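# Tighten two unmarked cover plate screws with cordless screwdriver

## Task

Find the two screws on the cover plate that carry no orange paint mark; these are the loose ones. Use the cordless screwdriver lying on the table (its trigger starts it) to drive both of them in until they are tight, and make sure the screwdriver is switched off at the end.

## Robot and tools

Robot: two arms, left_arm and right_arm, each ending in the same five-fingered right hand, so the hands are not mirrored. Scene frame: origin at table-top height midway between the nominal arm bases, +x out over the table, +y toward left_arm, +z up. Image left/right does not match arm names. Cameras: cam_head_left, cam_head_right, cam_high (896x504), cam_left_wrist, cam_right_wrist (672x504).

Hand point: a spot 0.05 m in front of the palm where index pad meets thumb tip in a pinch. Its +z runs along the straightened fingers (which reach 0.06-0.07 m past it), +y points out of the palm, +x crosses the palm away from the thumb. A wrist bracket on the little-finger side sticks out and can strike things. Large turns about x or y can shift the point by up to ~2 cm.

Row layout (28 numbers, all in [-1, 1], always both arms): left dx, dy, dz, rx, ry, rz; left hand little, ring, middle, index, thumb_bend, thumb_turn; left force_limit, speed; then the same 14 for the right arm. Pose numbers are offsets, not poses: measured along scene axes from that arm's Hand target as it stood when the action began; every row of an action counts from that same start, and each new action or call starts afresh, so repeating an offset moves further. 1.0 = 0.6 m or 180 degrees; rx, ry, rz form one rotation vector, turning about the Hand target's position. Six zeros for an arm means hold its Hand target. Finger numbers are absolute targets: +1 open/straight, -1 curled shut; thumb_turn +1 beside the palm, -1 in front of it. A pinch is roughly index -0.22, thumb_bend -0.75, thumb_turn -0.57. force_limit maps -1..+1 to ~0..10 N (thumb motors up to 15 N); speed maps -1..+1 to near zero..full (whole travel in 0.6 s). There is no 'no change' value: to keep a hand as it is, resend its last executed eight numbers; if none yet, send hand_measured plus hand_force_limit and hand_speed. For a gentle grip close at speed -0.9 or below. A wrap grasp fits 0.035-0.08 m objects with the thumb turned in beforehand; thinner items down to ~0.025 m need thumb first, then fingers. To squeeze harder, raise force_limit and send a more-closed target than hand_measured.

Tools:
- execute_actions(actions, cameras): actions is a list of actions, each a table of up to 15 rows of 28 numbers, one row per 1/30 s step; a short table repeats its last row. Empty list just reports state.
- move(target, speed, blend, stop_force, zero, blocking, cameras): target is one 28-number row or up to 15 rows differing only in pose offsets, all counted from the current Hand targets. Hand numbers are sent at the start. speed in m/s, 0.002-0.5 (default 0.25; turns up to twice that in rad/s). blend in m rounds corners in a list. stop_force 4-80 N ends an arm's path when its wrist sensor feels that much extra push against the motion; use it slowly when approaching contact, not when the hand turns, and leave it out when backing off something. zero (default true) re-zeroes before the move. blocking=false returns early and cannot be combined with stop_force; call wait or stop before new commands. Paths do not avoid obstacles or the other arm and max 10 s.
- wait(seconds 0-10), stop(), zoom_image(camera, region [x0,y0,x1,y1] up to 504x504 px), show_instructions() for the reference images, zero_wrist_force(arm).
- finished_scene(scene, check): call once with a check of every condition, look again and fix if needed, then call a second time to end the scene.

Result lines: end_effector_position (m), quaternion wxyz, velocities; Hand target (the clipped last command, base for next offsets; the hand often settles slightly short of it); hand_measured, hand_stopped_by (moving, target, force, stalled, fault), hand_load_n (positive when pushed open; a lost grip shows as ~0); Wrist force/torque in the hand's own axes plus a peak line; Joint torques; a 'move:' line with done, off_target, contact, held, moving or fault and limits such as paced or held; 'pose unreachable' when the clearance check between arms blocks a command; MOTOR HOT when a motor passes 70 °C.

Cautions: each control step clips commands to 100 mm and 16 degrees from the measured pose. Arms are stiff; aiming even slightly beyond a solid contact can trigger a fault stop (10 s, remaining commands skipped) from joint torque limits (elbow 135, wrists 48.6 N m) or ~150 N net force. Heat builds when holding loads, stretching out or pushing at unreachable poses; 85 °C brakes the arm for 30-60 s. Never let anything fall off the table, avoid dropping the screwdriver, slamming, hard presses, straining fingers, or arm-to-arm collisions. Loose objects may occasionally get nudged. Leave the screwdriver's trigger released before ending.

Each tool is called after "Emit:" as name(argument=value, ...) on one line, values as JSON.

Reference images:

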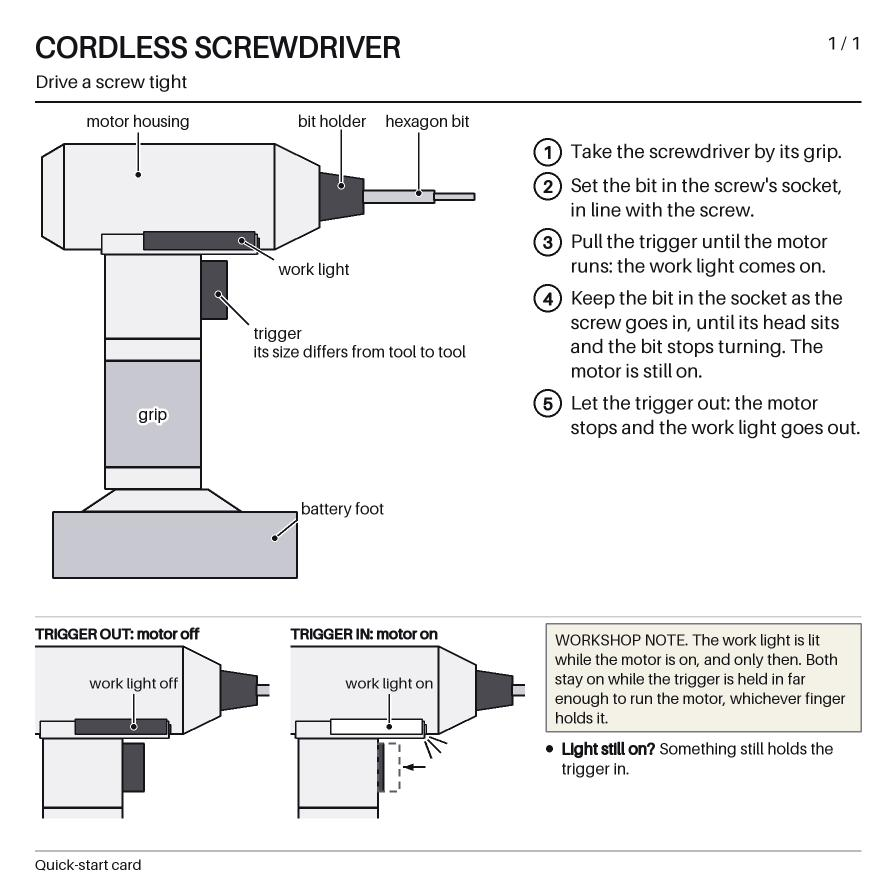

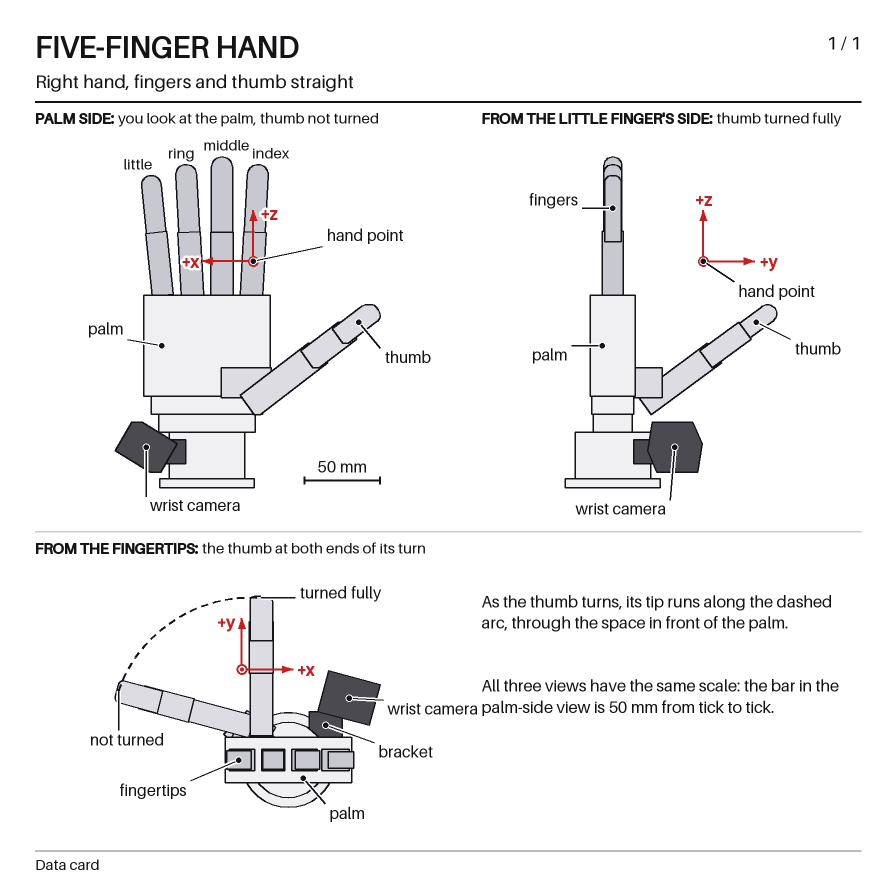

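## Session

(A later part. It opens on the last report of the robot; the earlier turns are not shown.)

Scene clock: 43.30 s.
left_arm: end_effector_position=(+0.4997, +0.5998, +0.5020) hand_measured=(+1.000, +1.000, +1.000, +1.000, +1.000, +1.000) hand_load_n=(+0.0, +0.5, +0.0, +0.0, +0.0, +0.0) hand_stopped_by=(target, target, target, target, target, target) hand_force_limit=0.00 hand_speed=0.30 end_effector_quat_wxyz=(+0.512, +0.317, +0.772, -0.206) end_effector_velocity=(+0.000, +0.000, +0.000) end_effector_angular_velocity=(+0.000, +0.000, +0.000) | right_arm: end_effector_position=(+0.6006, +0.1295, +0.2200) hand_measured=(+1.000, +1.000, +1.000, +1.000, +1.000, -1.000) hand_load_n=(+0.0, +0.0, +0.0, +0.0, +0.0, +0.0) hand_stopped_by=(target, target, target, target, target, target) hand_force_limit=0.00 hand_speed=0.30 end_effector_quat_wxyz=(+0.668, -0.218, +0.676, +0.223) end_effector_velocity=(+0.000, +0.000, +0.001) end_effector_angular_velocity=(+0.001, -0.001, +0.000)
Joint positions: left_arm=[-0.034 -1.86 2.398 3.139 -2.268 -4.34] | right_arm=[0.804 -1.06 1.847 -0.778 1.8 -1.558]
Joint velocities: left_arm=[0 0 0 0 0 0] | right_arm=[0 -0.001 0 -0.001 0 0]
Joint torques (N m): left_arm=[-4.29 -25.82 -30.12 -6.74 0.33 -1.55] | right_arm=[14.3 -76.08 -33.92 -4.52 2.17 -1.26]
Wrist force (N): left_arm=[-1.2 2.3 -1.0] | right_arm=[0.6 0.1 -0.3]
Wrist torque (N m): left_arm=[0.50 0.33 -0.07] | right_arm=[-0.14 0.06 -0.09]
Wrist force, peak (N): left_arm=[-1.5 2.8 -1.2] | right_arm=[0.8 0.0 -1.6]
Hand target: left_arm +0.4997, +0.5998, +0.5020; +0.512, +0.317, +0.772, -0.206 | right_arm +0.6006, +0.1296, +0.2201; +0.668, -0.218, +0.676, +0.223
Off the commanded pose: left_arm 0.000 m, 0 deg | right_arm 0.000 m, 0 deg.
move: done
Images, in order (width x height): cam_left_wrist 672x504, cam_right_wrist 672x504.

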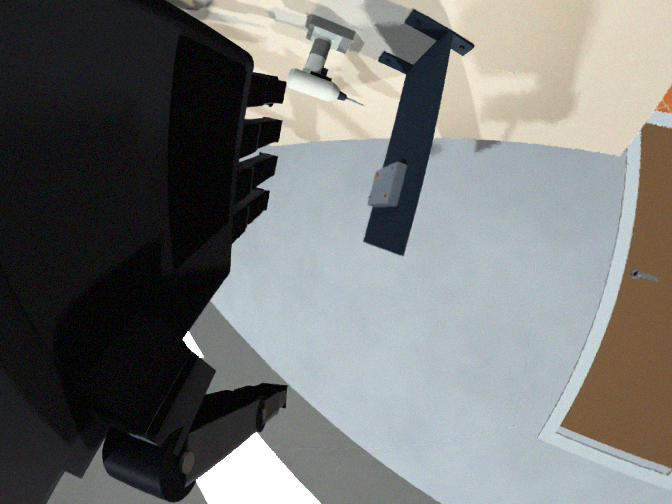

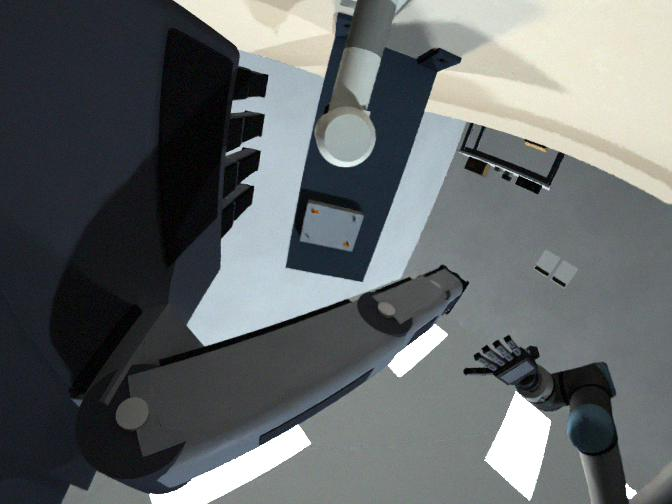

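Emit:
wait(seconds=0, cameras=["cam_head_left","cam_head_right","cam_high"])

Emit:
zoom_image(camera="cam_head_left", region=[280, 160, 520, 320])

Emit:
zoom_image(camera="cam_head_right", region=[280, 160, 520, 320])

Emit:
zoom_image(camera="cam_high", region=[360, 220, 500, 380])

Scene clock: 44.43 s.
left_arm: end_effector_position=(+0.4997, +0.5998, +0.5020) hand_measured=(+1.000, +1.000, +1.000, +1.000, +1.000, +1.000) hand_load_n=(+0.0, +0.0, +0.0, +0.0, +0.0, +0.0) hand_stopped_by=(target, target, target, target, target, target) hand_force_limit=0.00 hand_speed=0.30 end_effector_quat_wxyz=(+0.512, +0.317, +0.772, -0.206) end_effector_velocity=(+0.000, -0.001, +0.000) end_effector_angular_velocity=(+0.000, +0.000, -0.002) | right_arm: end_effector_position=(+0.6006, +0.1296, +0.2201) hand_measured=(+1.000, +1.000, +1.000, +1.000, +1.000, -1.000) hand_load_n=(+0.0, +0.0, +0.0, +0.0, +0.0, +0.0) hand_stopped_by=(target, target, target, target, target, target) hand_force_limit=0.00 hand_speed=0.30 end_effector_quat_wxyz=(+0.668, -0.218, +0.676, +0.223) end_effector_velocity=(+0.000, +0.000, +0.001) end_effector_angular_velocity=(+0.000, +0.000, +0.000)
Joint positions: left_arm=[-0.034 -1.86 2.398 3.139 -2.268 -4.34] | right_arm=[0.804 -1.06 1.847 -0.779 1.8 -1.559]
Joint velocities: left_arm=[-0.001 0 0 0 -0.001 0.001] | right_arm=[0 -0.001 0 0.001 0 0]
Joint torques (N m): left_arm=[-10.14 -27.16 -29.7 -6.03 -0.14 -1.56] | right_arm=[14.74 -78.11 -35.68 -4.22 2.17 -1.17]
Wrist force (N): left_arm=[-1.3 2.7 -1.0] | right_arm=[0.4 -0.2 -0.1]
Wrist torque (N m): left_arm=[0.56 0.35 -0.06] | right_arm=[-0.19 0.08 -0.11]
Wrist force, peak (N): left_arm=[-1.3 2.8 -1.2] | right_arm=[1.0 0.3 -0.3]
Hand target: left_arm +0.4997, +0.5998, +0.5020; +0.512, +0.317, +0.772, -0.206 | right_arm +0.6006, +0.1296, +0.2201; +0.668, -0.218, +0.676, +0.223
Off the commanded pose: left_arm 0.000 m, 0 deg | right_arm 0.000 m, 0 deg.
Images, in order (width x height): cam_head_left 896x504, cam_head_right 896x504, cam_high 896x504.

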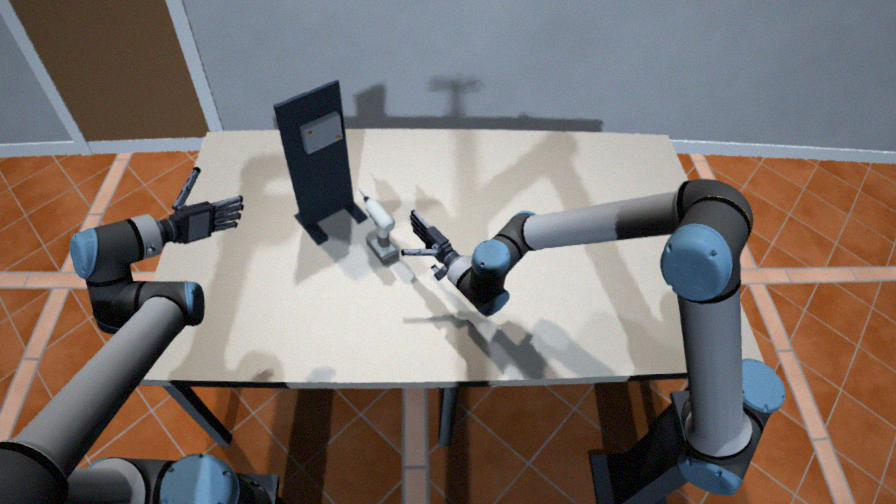

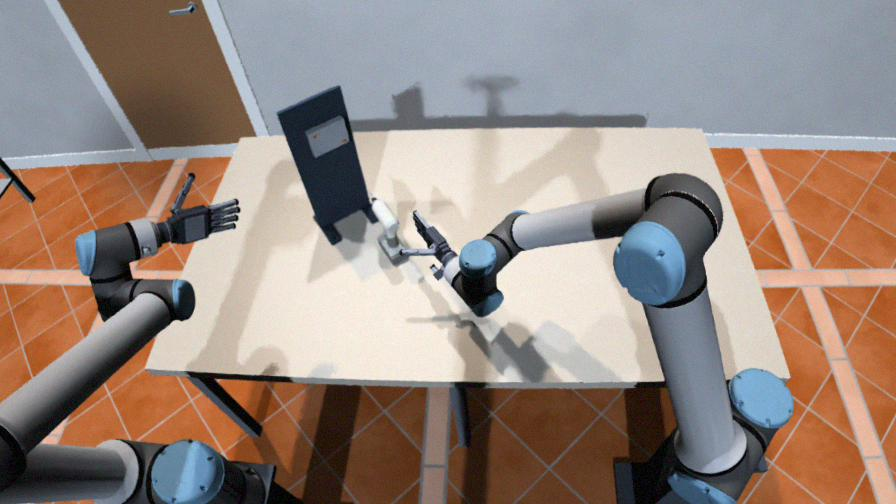

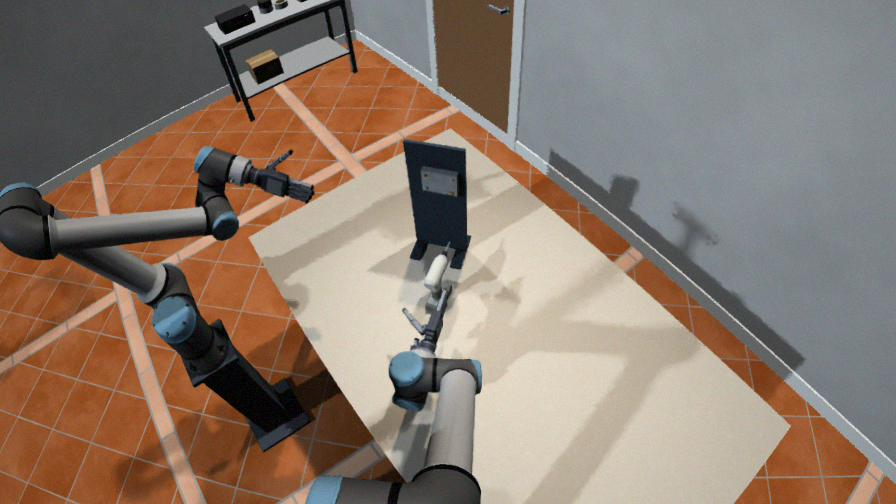

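Scaled by 2.100.

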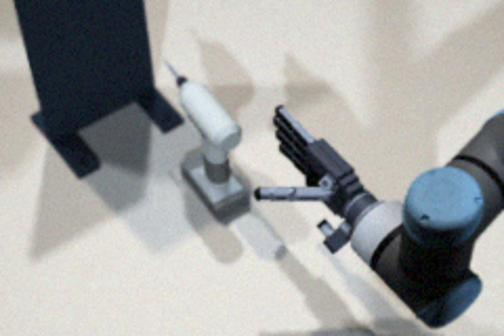

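Scaled by 2.100.

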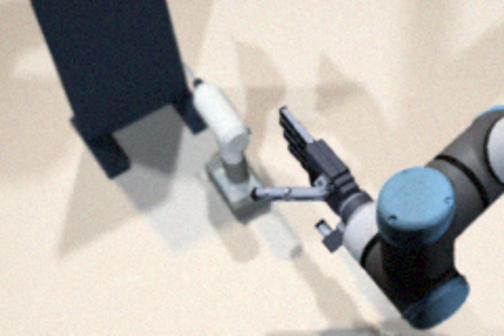

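Scaled by 3.150.

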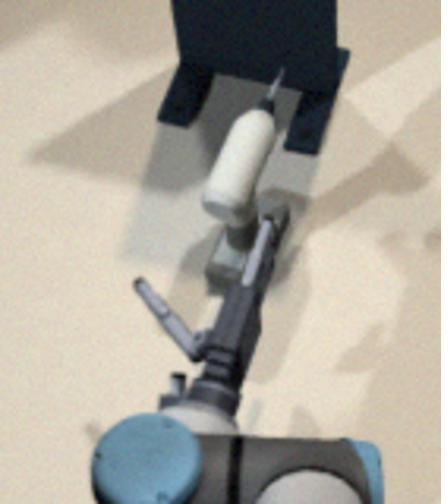

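Emit:
move(target=[0,0,0,0,0,0,1,1,1,1,1,1,0,0.3,-0.0235,0.0323,-0.1667,0,0,0,1,1,1,1,1,-1,0,0.3], speed=0.1, stop_force=15, cameras=["cam_right_wrist","cam_left_wrist","cam_head_right","cam_high"])

Emit:
zoom_image(camera="cam_right_wrist", region=[200, 0, 500, 300])

Emit:
zoom_image(camera="cam_left_wrist", region=[220, 0, 400, 150])

Emit:
zoom_image(camera="cam_high", region=[360, 220, 500, 380])

Scene clock: 47.27 s.
left_arm: end_effector_position=(+0.4997, +0.5998, +0.5020) hand_measured=(+1.000, +1.000, +1.000, +1.000, +1.000, +1.000) hand_load_n=(+0.0, +0.0, +0.0, +0.0, +0.0, -0.5) hand_stopped_by=(target, target, target, target, target, target) hand_force_limit=0.00 hand_speed=0.30 end_effector_quat_wxyz=(+0.512, +0.317, +0.772, -0.206) end_effector_velocity=(+0.000, +0.001, +0.000) end_effector_angular_velocity=(+0.000, -0.001, +0.001) | right_arm: end_effector_position=(+0.5865, +0.1491, +0.1202) hand_measured=(+1.000, +1.000, +1.000, +1.000, +1.000, -1.000) hand_load_n=(+0.0, +0.0, +0.0, +0.0, +0.0, -0.5) hand_stopped_by=(target, target, target, target, target, target) hand_force_limit=0.00 hand_speed=0.30 end_effector_quat_wxyz=(+0.668, -0.218, +0.676, +0.223) end_effector_velocity=(+0.000, +0.000, -0.001) end_effector_angular_velocity=(-0.001, +0.001, +0.000)
Joint positions: left_arm=[-0.034 -1.86 2.398 3.139 -2.268 -4.34] | right_arm=[0.837 -0.919 1.846 -0.919 1.833 -1.558]
Joint velocities: left_arm=[0.001 0 0 -0.001 0 0] | right_arm=[0 0.001 0 0.001 0 0]
Joint torques (N m): left_arm=[-12.04 -20.71 -29.87 -5.17 -0.16 -2.13] | right_arm=[-14.74 -76.43 -22.45 -0.14 -1.39 0.14]
Wrist force (N): left_arm=[-1.2 2.5 -1.1] | right_arm=[0.7 0.0 -0.5]
Wrist torque (N m): left_arm=[0.53 0.34 -0.07] | right_arm=[-0.14 0.06 -0.09]
Wrist force, peak (N): left_arm=[-1.4 2.9 -1.0] | right_arm=[2.4 0.5 -0.2]
Hand target: left_arm +0.4997, +0.5998, +0.5020; +0.512, +0.317, +0.772, -0.206 | right_arm +0.5865, +0.1491, +0.1202; +0.668, -0.218, +0.676, +0.223
Off the commanded pose: left_arm 0.000 m, 0 deg | right_arm 0.000 m, 0 deg.
move: done
Images, in order (width x height): cam_head_right 896x504, cam_high 896x504, cam_left_wrist 672x504, cam_right_wrist 672x504.

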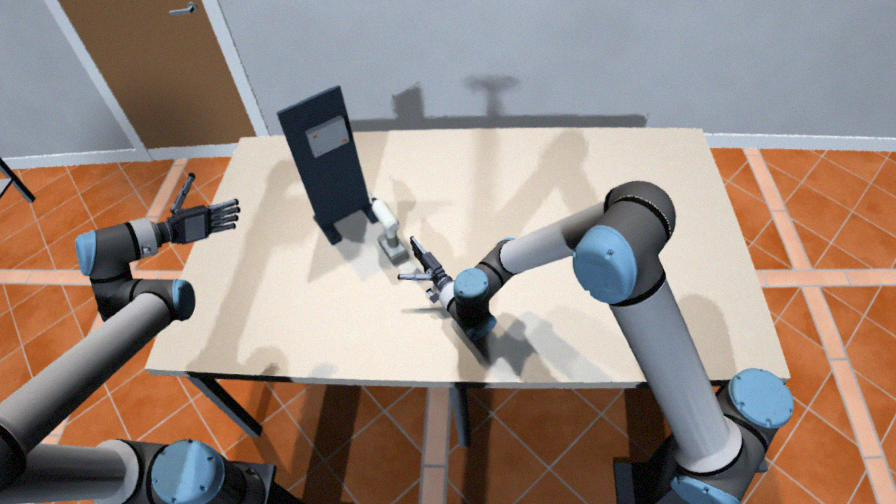

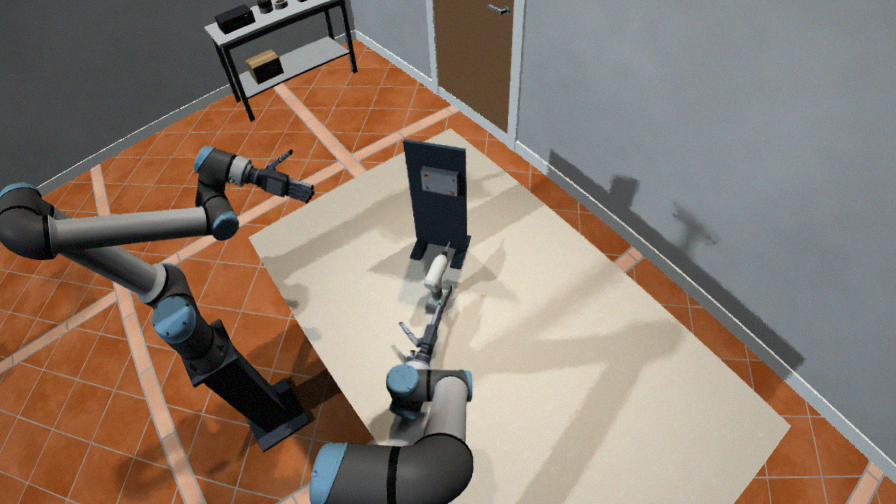

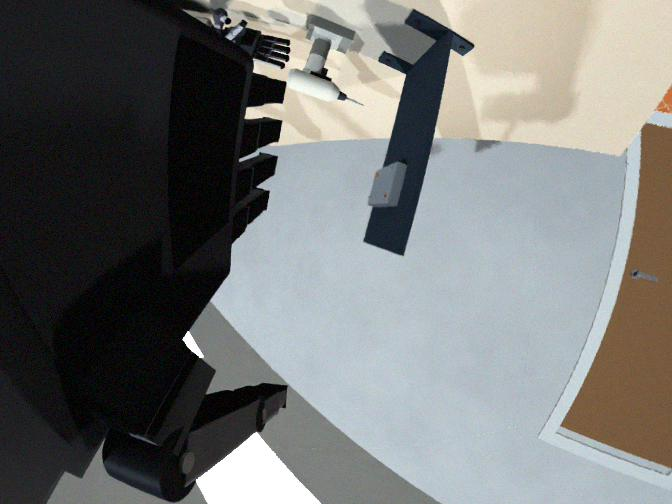

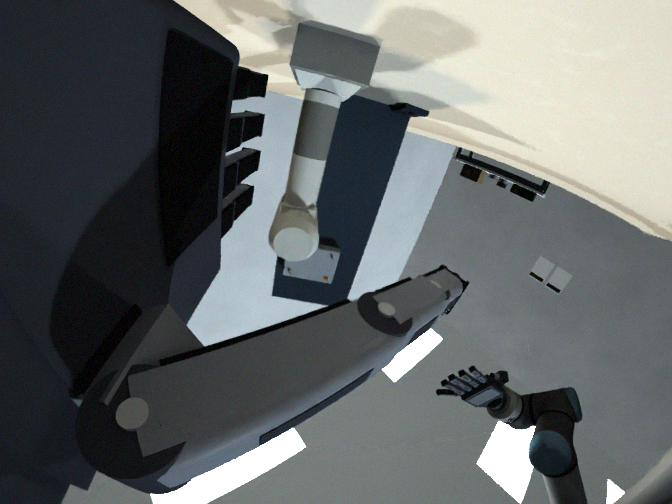

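Scaled by 1.680 from the camera's 672x504 image, which has a finer 960x720 frame.

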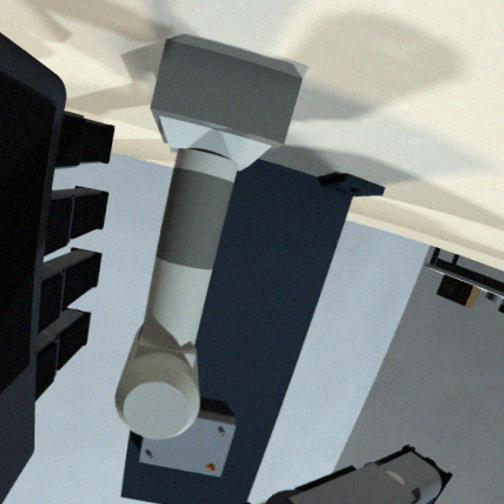

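Scaled by 2.800 from the camera's 672x504 image, which has a finer 960x720 frame.

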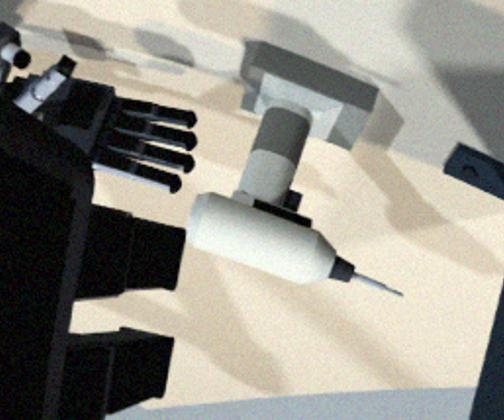

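Scaled by 3.150.

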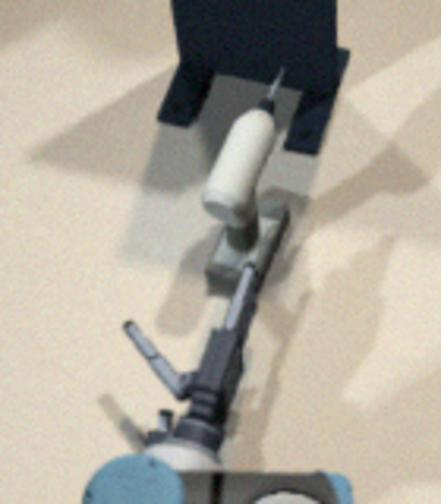

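Emit:
zoom_image(camera="cam_right_wrist", region=[250, 0, 410, 280])

Emit:
zoom_image(camera="cam_right_wrist", region=[280, 10, 400, 110])

Scaled by 1.800 from the camera's 672x504 image, which has a finer 960x720 frame.

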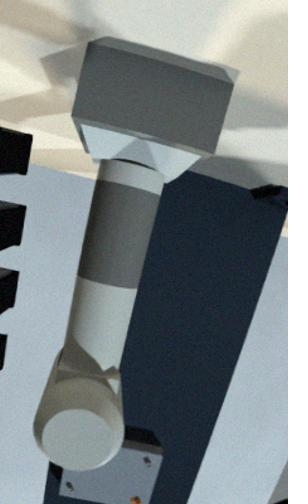

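Scaled by 4.200 from the camera's 672x504 image, which has a finer 960x720 frame.

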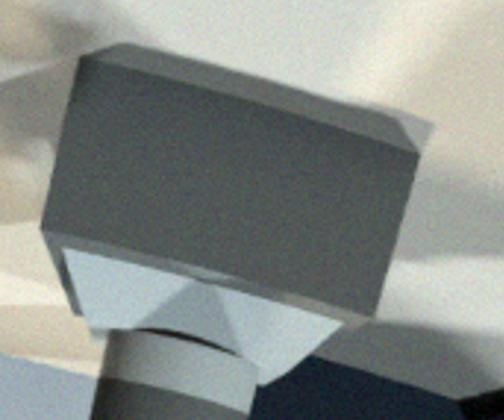

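Emit:
move(target=[0,0,0,0,0,0,1,1,1,1,1,1,0,0.3,0.16,0.118,-0.005,0,0,-0.0167,1,1,1,1,1,-1,0,0.3], speed=0.08, stop_force=8, cameras=["cam_right_wrist","cam_left_wrist","cam_high"])

Emit:
zoom_image(camera="cam_right_wrist", region=[150, 0, 450, 300])

Emit:
zoom_image(camera="cam_left_wrist", region=[220, 0, 400, 150])

Emit:
zoom_image(camera="cam_high", region=[360, 220, 500, 380])

Scene clock: 50.93 s.
left_arm: end_effector_position=(+0.4997, +0.5998, +0.5020) hand_measured=(+1.000, +1.000, +1.000, +1.000, +1.000, +1.000) hand_load_n=(+0.0, +0.0, +0.0, +0.0, -0.5, +0.0) hand_stopped_by=(target, target, target, target, target, target) hand_force_limit=0.00 hand_speed=0.30 end_effector_quat_wxyz=(+0.512, +0.317, +0.772, -0.206) end_effector_velocity=(+0.000, +0.000, +0.000) end_effector_angular_velocity=(+0.000, +0.000, +0.000) | right_arm: end_effector_position=(+0.6825, +0.2200, +0.1173) hand_measured=(+1.000, +1.000, +1.000, +1.000, +1.000, -1.000) hand_load_n=(+0.0, +0.0, -0.5, +0.0, +0.0, +0.0) hand_stopped_by=(target, target, target, target, target, target) hand_force_limit=0.00 hand_speed=0.30 end_effector_quat_wxyz=(+0.674, -0.200, +0.681, +0.206) end_effector_velocity=(+0.000, +0.000, -0.001) end_effector_angular_velocity=(+0.000, +0.001, +0.000)
Joint positions: left_arm=[-0.034 -1.86 2.398 3.139 -2.268 -4.34] | right_arm=[0.817 -0.794 1.594 -0.791 1.866 -1.558]
Joint velocities: left_arm=[0 0 0 0 0 -0.001] | right_arm=[0 0.001 0 0 0 0]
Joint torques (N m): left_arm=[-12.34 -16.09 -28.03 -4.26 0.27 -2.29] | right_arm=[15.15 -106.63 -35.75 -4.24 -1.24 1.5]
Wrist force (N): left_arm=[-1.4 2.4 -1.1] | right_arm=[0.7 0.1 -0.2]
Wrist torque (N m): left_arm=[0.52 0.37 -0.08] | right_arm=[-0.16 0.05 -0.10]
Wrist force, peak (N): left_arm=[-1.5 3.2 -1.0] | right_arm=[0.8 0.3 -1.4]
Hand target: left_arm +0.4997, +0.5998, +0.5020; +0.512, +0.317, +0.772, -0.206 | right_arm +0.6825, +0.2200, +0.1173; +0.674, -0.200, +0.681, +0.206
Off the commanded pose: left_arm 0.000 m, 0 deg | right_arm 0.000 m, 0 deg.
move: done
Images, in order (width x height): cam_high 896x504, cam_left_wrist 672x504, cam_right_wrist 672x504.

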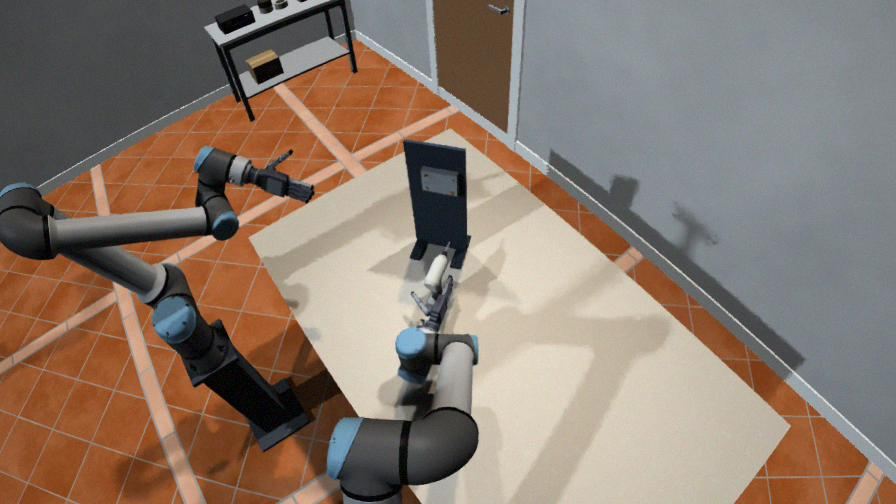

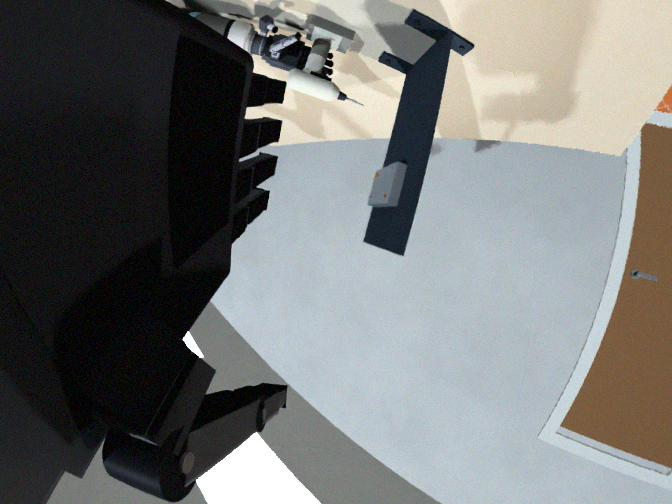

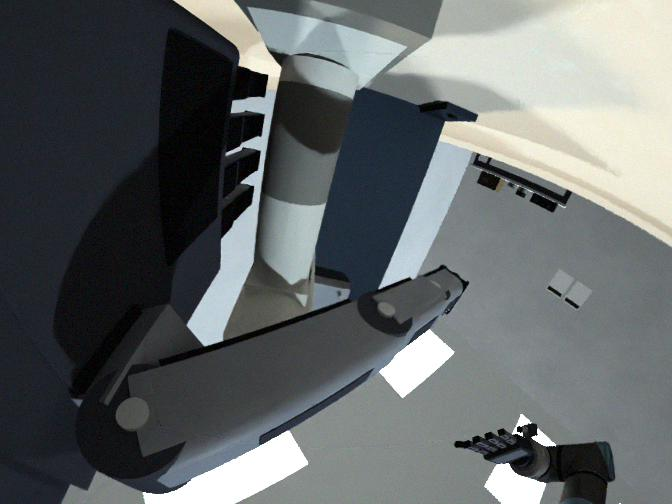

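Scaled by 1.680 from the camera's 672x504 image, which has a finer 960x720 frame.

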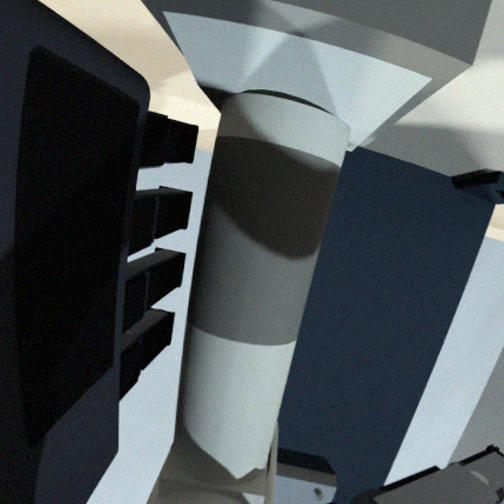

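Scaled by 2.800 from the camera's 672x504 image, which has a finer 960x720 frame.

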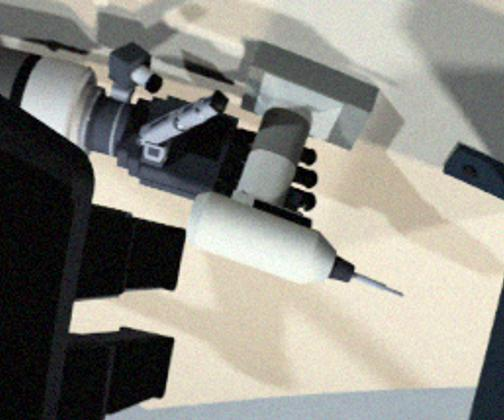

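Scaled by 3.150.

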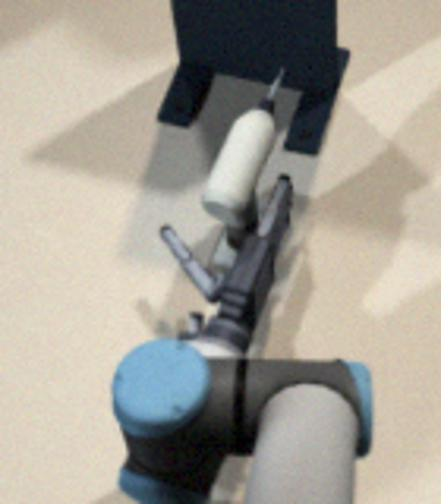

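Emit:
wait(seconds=0)

Scene clock: 51.47 s.
left_arm: end_effector_position=(+0.4997, +0.5998, +0.5020) hand_measured=(+1.000, +1.000, +1.000, +1.000, +1.000, +1.000) hand_load_n=(+0.0, +0.0, +0.5, +0.0, +0.0, +0.0) hand_stopped_by=(target, target, target, target, target, target) hand_force_limit=0.00 hand_speed=0.30 end_effector_quat_wxyz=(+0.512, +0.317, +0.772, -0.206) end_effector_velocity=(+0.000, +0.000, +0.000) end_effector_angular_velocity=(+0.000, +0.000, +0.000) | right_arm: end_effector_position=(+0.6825, +0.2200, +0.1173) hand_measured=(+1.000, +1.000, +1.000, +1.000, +1.000, -1.000) hand_load_n=(+0.0, +0.0, +0.0, +0.0, +0.0, -0.5) hand_stopped_by=(target, target, target, target, target, target) hand_force_limit=0.00 hand_speed=0.30 end_effector_quat_wxyz=(+0.674, -0.200, +0.681, +0.206) end_effector_velocity=(+0.000, +0.000, +0.001) end_effector_angular_velocity=(+0.000, +0.000, +0.000)
Joint positions: left_arm=[-0.034 -1.86 2.398 3.139 -2.268 -4.34] | right_arm=[0.817 -0.794 1.594 -0.791 1.866 -1.558]
Joint velocities: left_arm=[-0.001 0 0 0 0 0] | right_arm=[0 -0.001 0 0 0 0]
Joint torques (N m): left_arm=[-11.86 -15.94 -28.32 -3.7 0.18 -2.5] | right_arm=[14.57 -106.67 -35.11 -4.03 -1.27 1.13]
Wrist force (N): left_arm=[-1.2 2.3 -1.2] | right_arm=[0.7 0.2 -0.5]
Wrist torque (N m): left_arm=[0.51 0.35 -0.07] | right_arm=[-0.12 0.05 -0.09]
Wrist force, peak (N): left_arm=[-1.7 2.7 -1.3] | right_arm=[0.8 0.5 -0.2]
Hand target: left_arm +0.4997, +0.5998, +0.5020; +0.512, +0.317, +0.772, -0.206 | right_arm +0.6825, +0.2200, +0.1173; +0.674, -0.200, +0.681, +0.206
Off the commanded pose: left_arm 0.000 m, 0 deg | right_arm 0.000 m, 0 deg.

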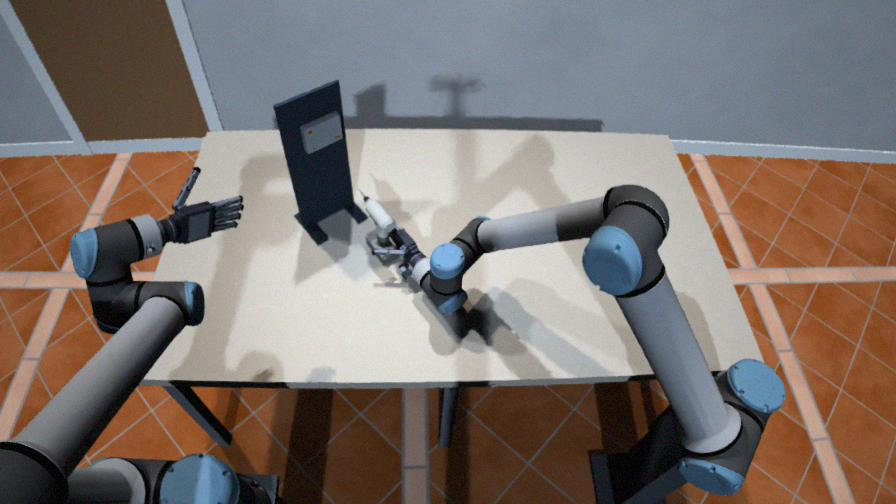

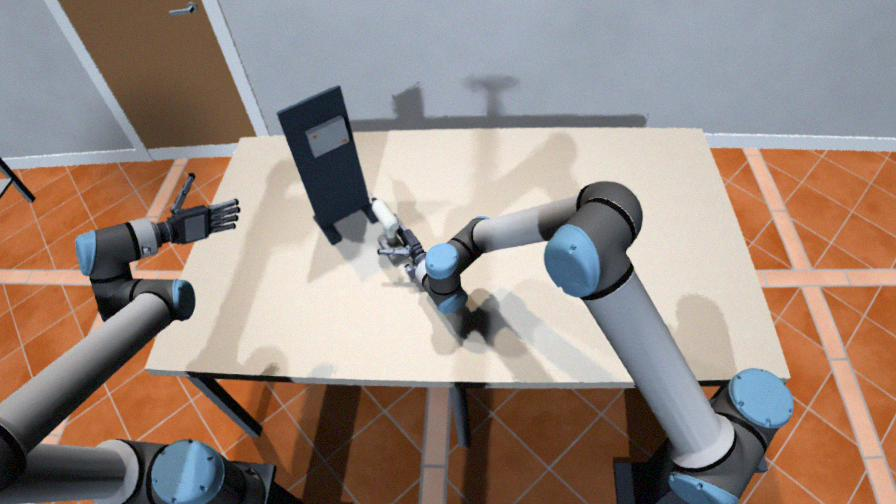

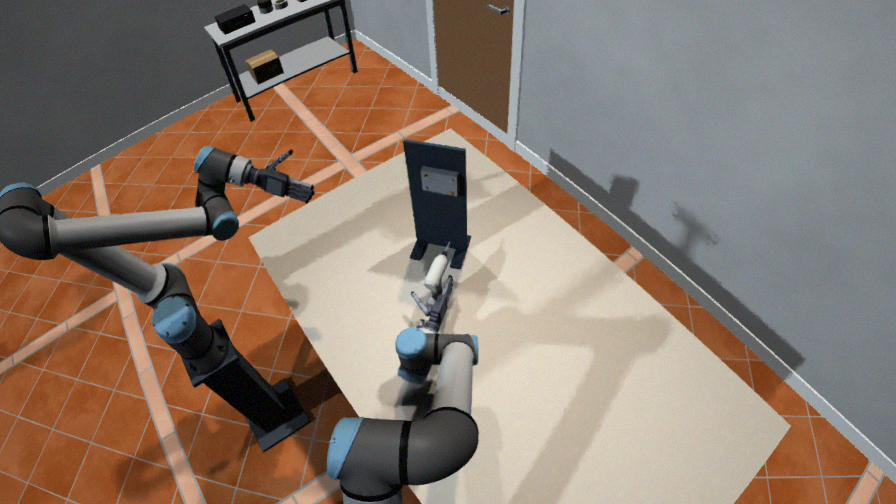

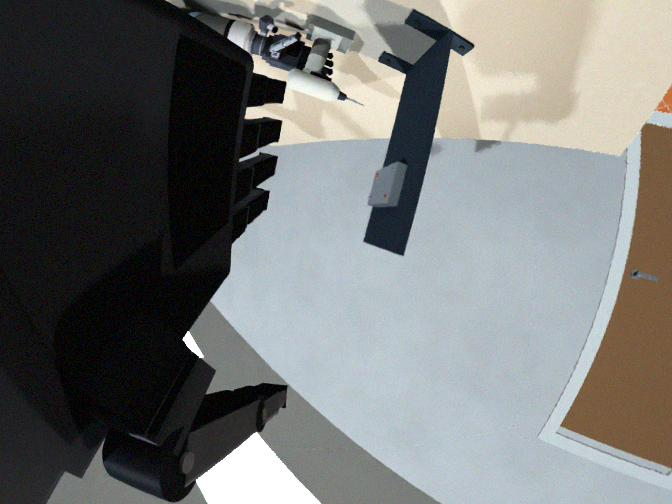

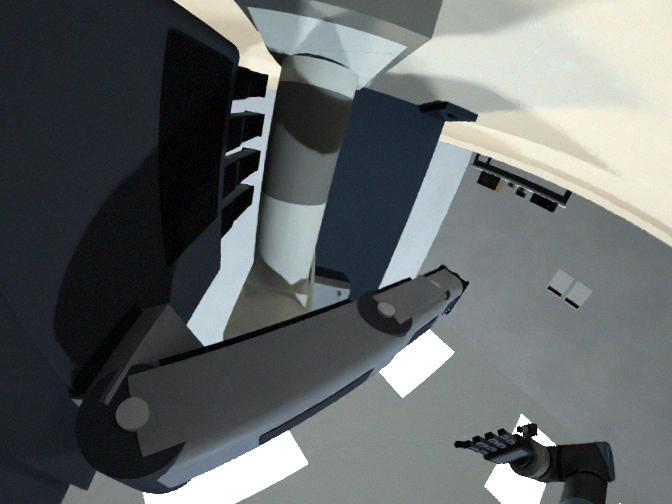

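Emit:
move(target=[0,0,0,0,0,0,1,1,1,1,1,1,0,0.3,0.065,0.043,0,0,0,0,1,1,1,1,1,-1,0,0.3], speed=0.08, stop_force=8)

Scene clock: 53.63 s.
left_arm: end_effector_position=(+0.4997, +0.5998, +0.5020) hand_measured=(+1.000, +1.000, +1.000, +1.000, +1.000, +1.000) hand_load_n=(+0.0, +0.0, +0.0, +0.0, +0.0, +0.0) hand_stopped_by=(target, target, target, target, target, target) hand_force_limit=0.00 hand_speed=0.30 end_effector_quat_wxyz=(+0.512, +0.317, +0.772, -0.206) end_effector_velocity=(+0.000, +0.000, +0.000) end_effector_angular_velocity=(-0.001, +0.000, +0.000) | right_arm: end_effector_position=(+0.7215, +0.2459, +0.1174) hand_measured=(+1.000, +1.000, +1.000, +1.000, +1.000, -1.000) hand_load_n=(+0.0, +0.0, +0.0, +0.0, +0.0, +0.0) hand_stopped_by=(target, target, target, target, target, target) hand_force_limit=0.00 hand_speed=0.30 end_effector_quat_wxyz=(+0.674, -0.200, +0.681, +0.206) end_effector_velocity=(+0.000, +0.000, +0.001) end_effector_angular_velocity=(+0.001, -0.001, +0.000)
Joint positions: left_arm=[-0.034 -1.86 2.398 3.139 -2.268 -4.34] | right_arm=[0.802 -0.745 1.491 -0.738 1.85 -1.558]
Joint velocities: left_arm=[0 0 0 0 0 -0.001] | right_arm=[0 -0.001 0 -0.001 0 0]
Joint torques (N m): left_arm=[-12.43 -12.39 -29.18 -2.91 0.2 -1.79] | right_arm=[13.82 -110.83 -37.56 -4.25 2.1 -0.98]
Wrist force (N): left_arm=[-1.5 2.5 -1.1] | right_arm=[0.6 0.4 -0.2]
Wrist torque (N m): left_arm=[0.54 0.38 -0.08] | right_arm=[-0.11 0.05 -0.09]
Wrist force, peak (N): left_arm=[-1.7 2.7 -1.1] | right_arm=[0.7 -0.1 -1.2]
Hand target: left_arm +0.4997, +0.5998, +0.5020; +0.512, +0.317, +0.772, -0.206 | right_arm +0.7215, +0.2459, +0.1174; +0.674, -0.200, +0.681, +0.206
Off the commanded pose: left_arm 0.000 m, 0 deg | right_arm 0.000 m, 0 deg.
move: done

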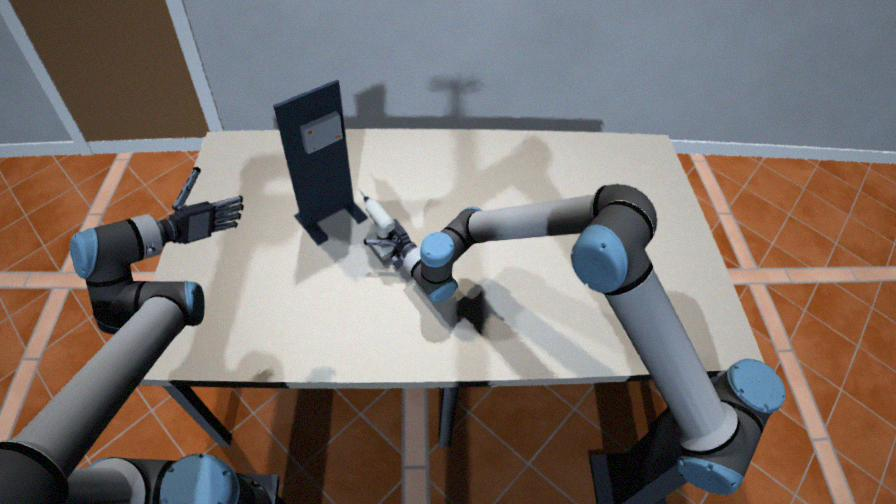

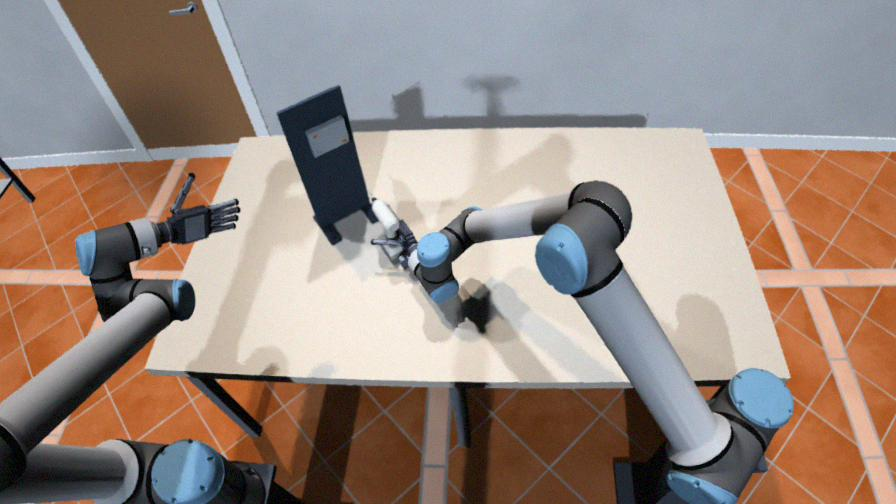

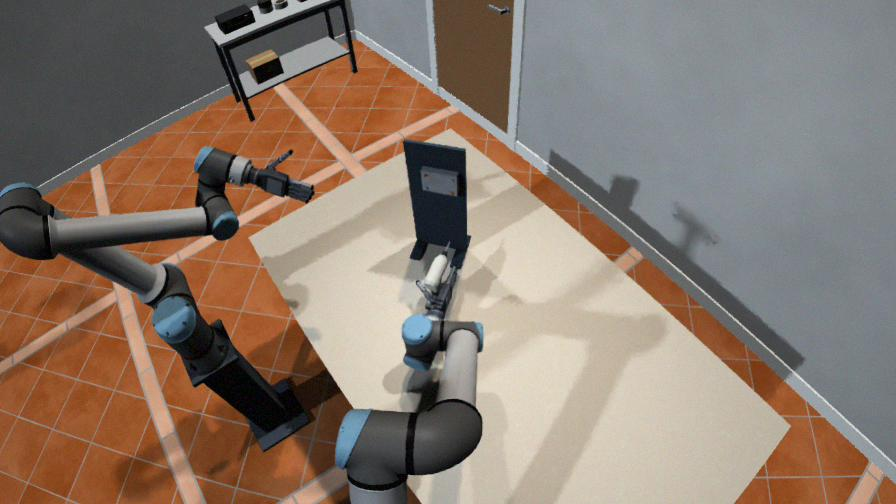

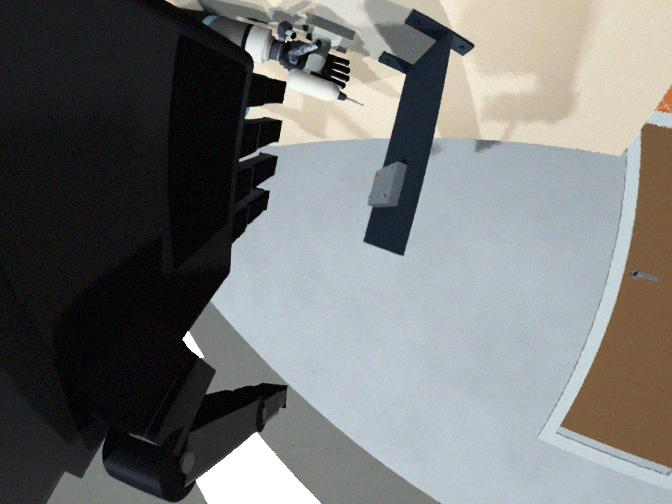

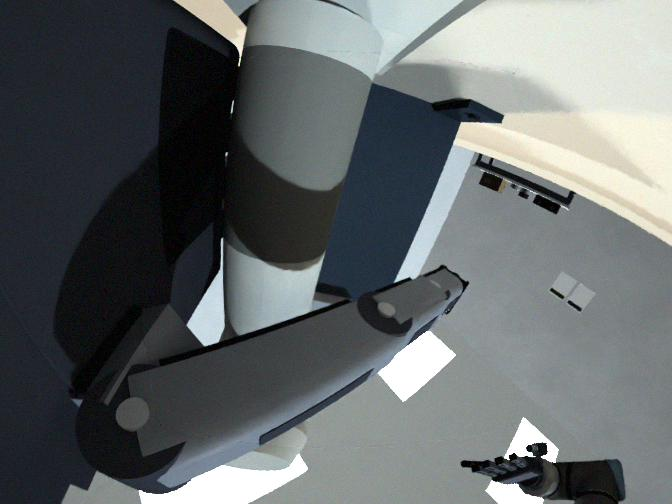

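Emit:
zoom_image(camera="cam_left_wrist", region=[190, 0, 430, 180])

Emit:
zoom_image(camera="cam_high", region=[370, 220, 510, 325])

Scaled by 2.100 from the camera's 672x504 image, which has a finer 960x720 frame.

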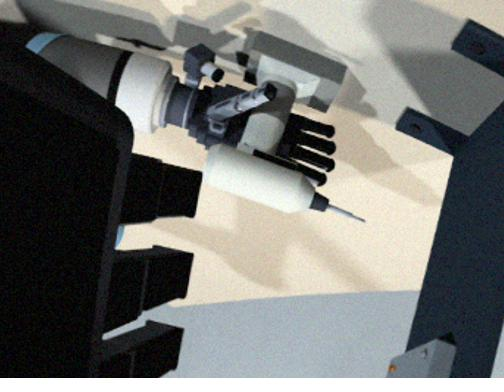

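Scaled by 3.600.

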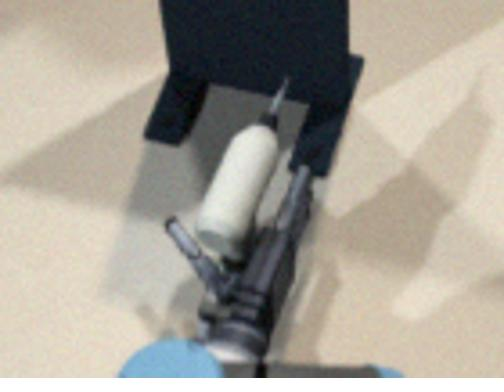

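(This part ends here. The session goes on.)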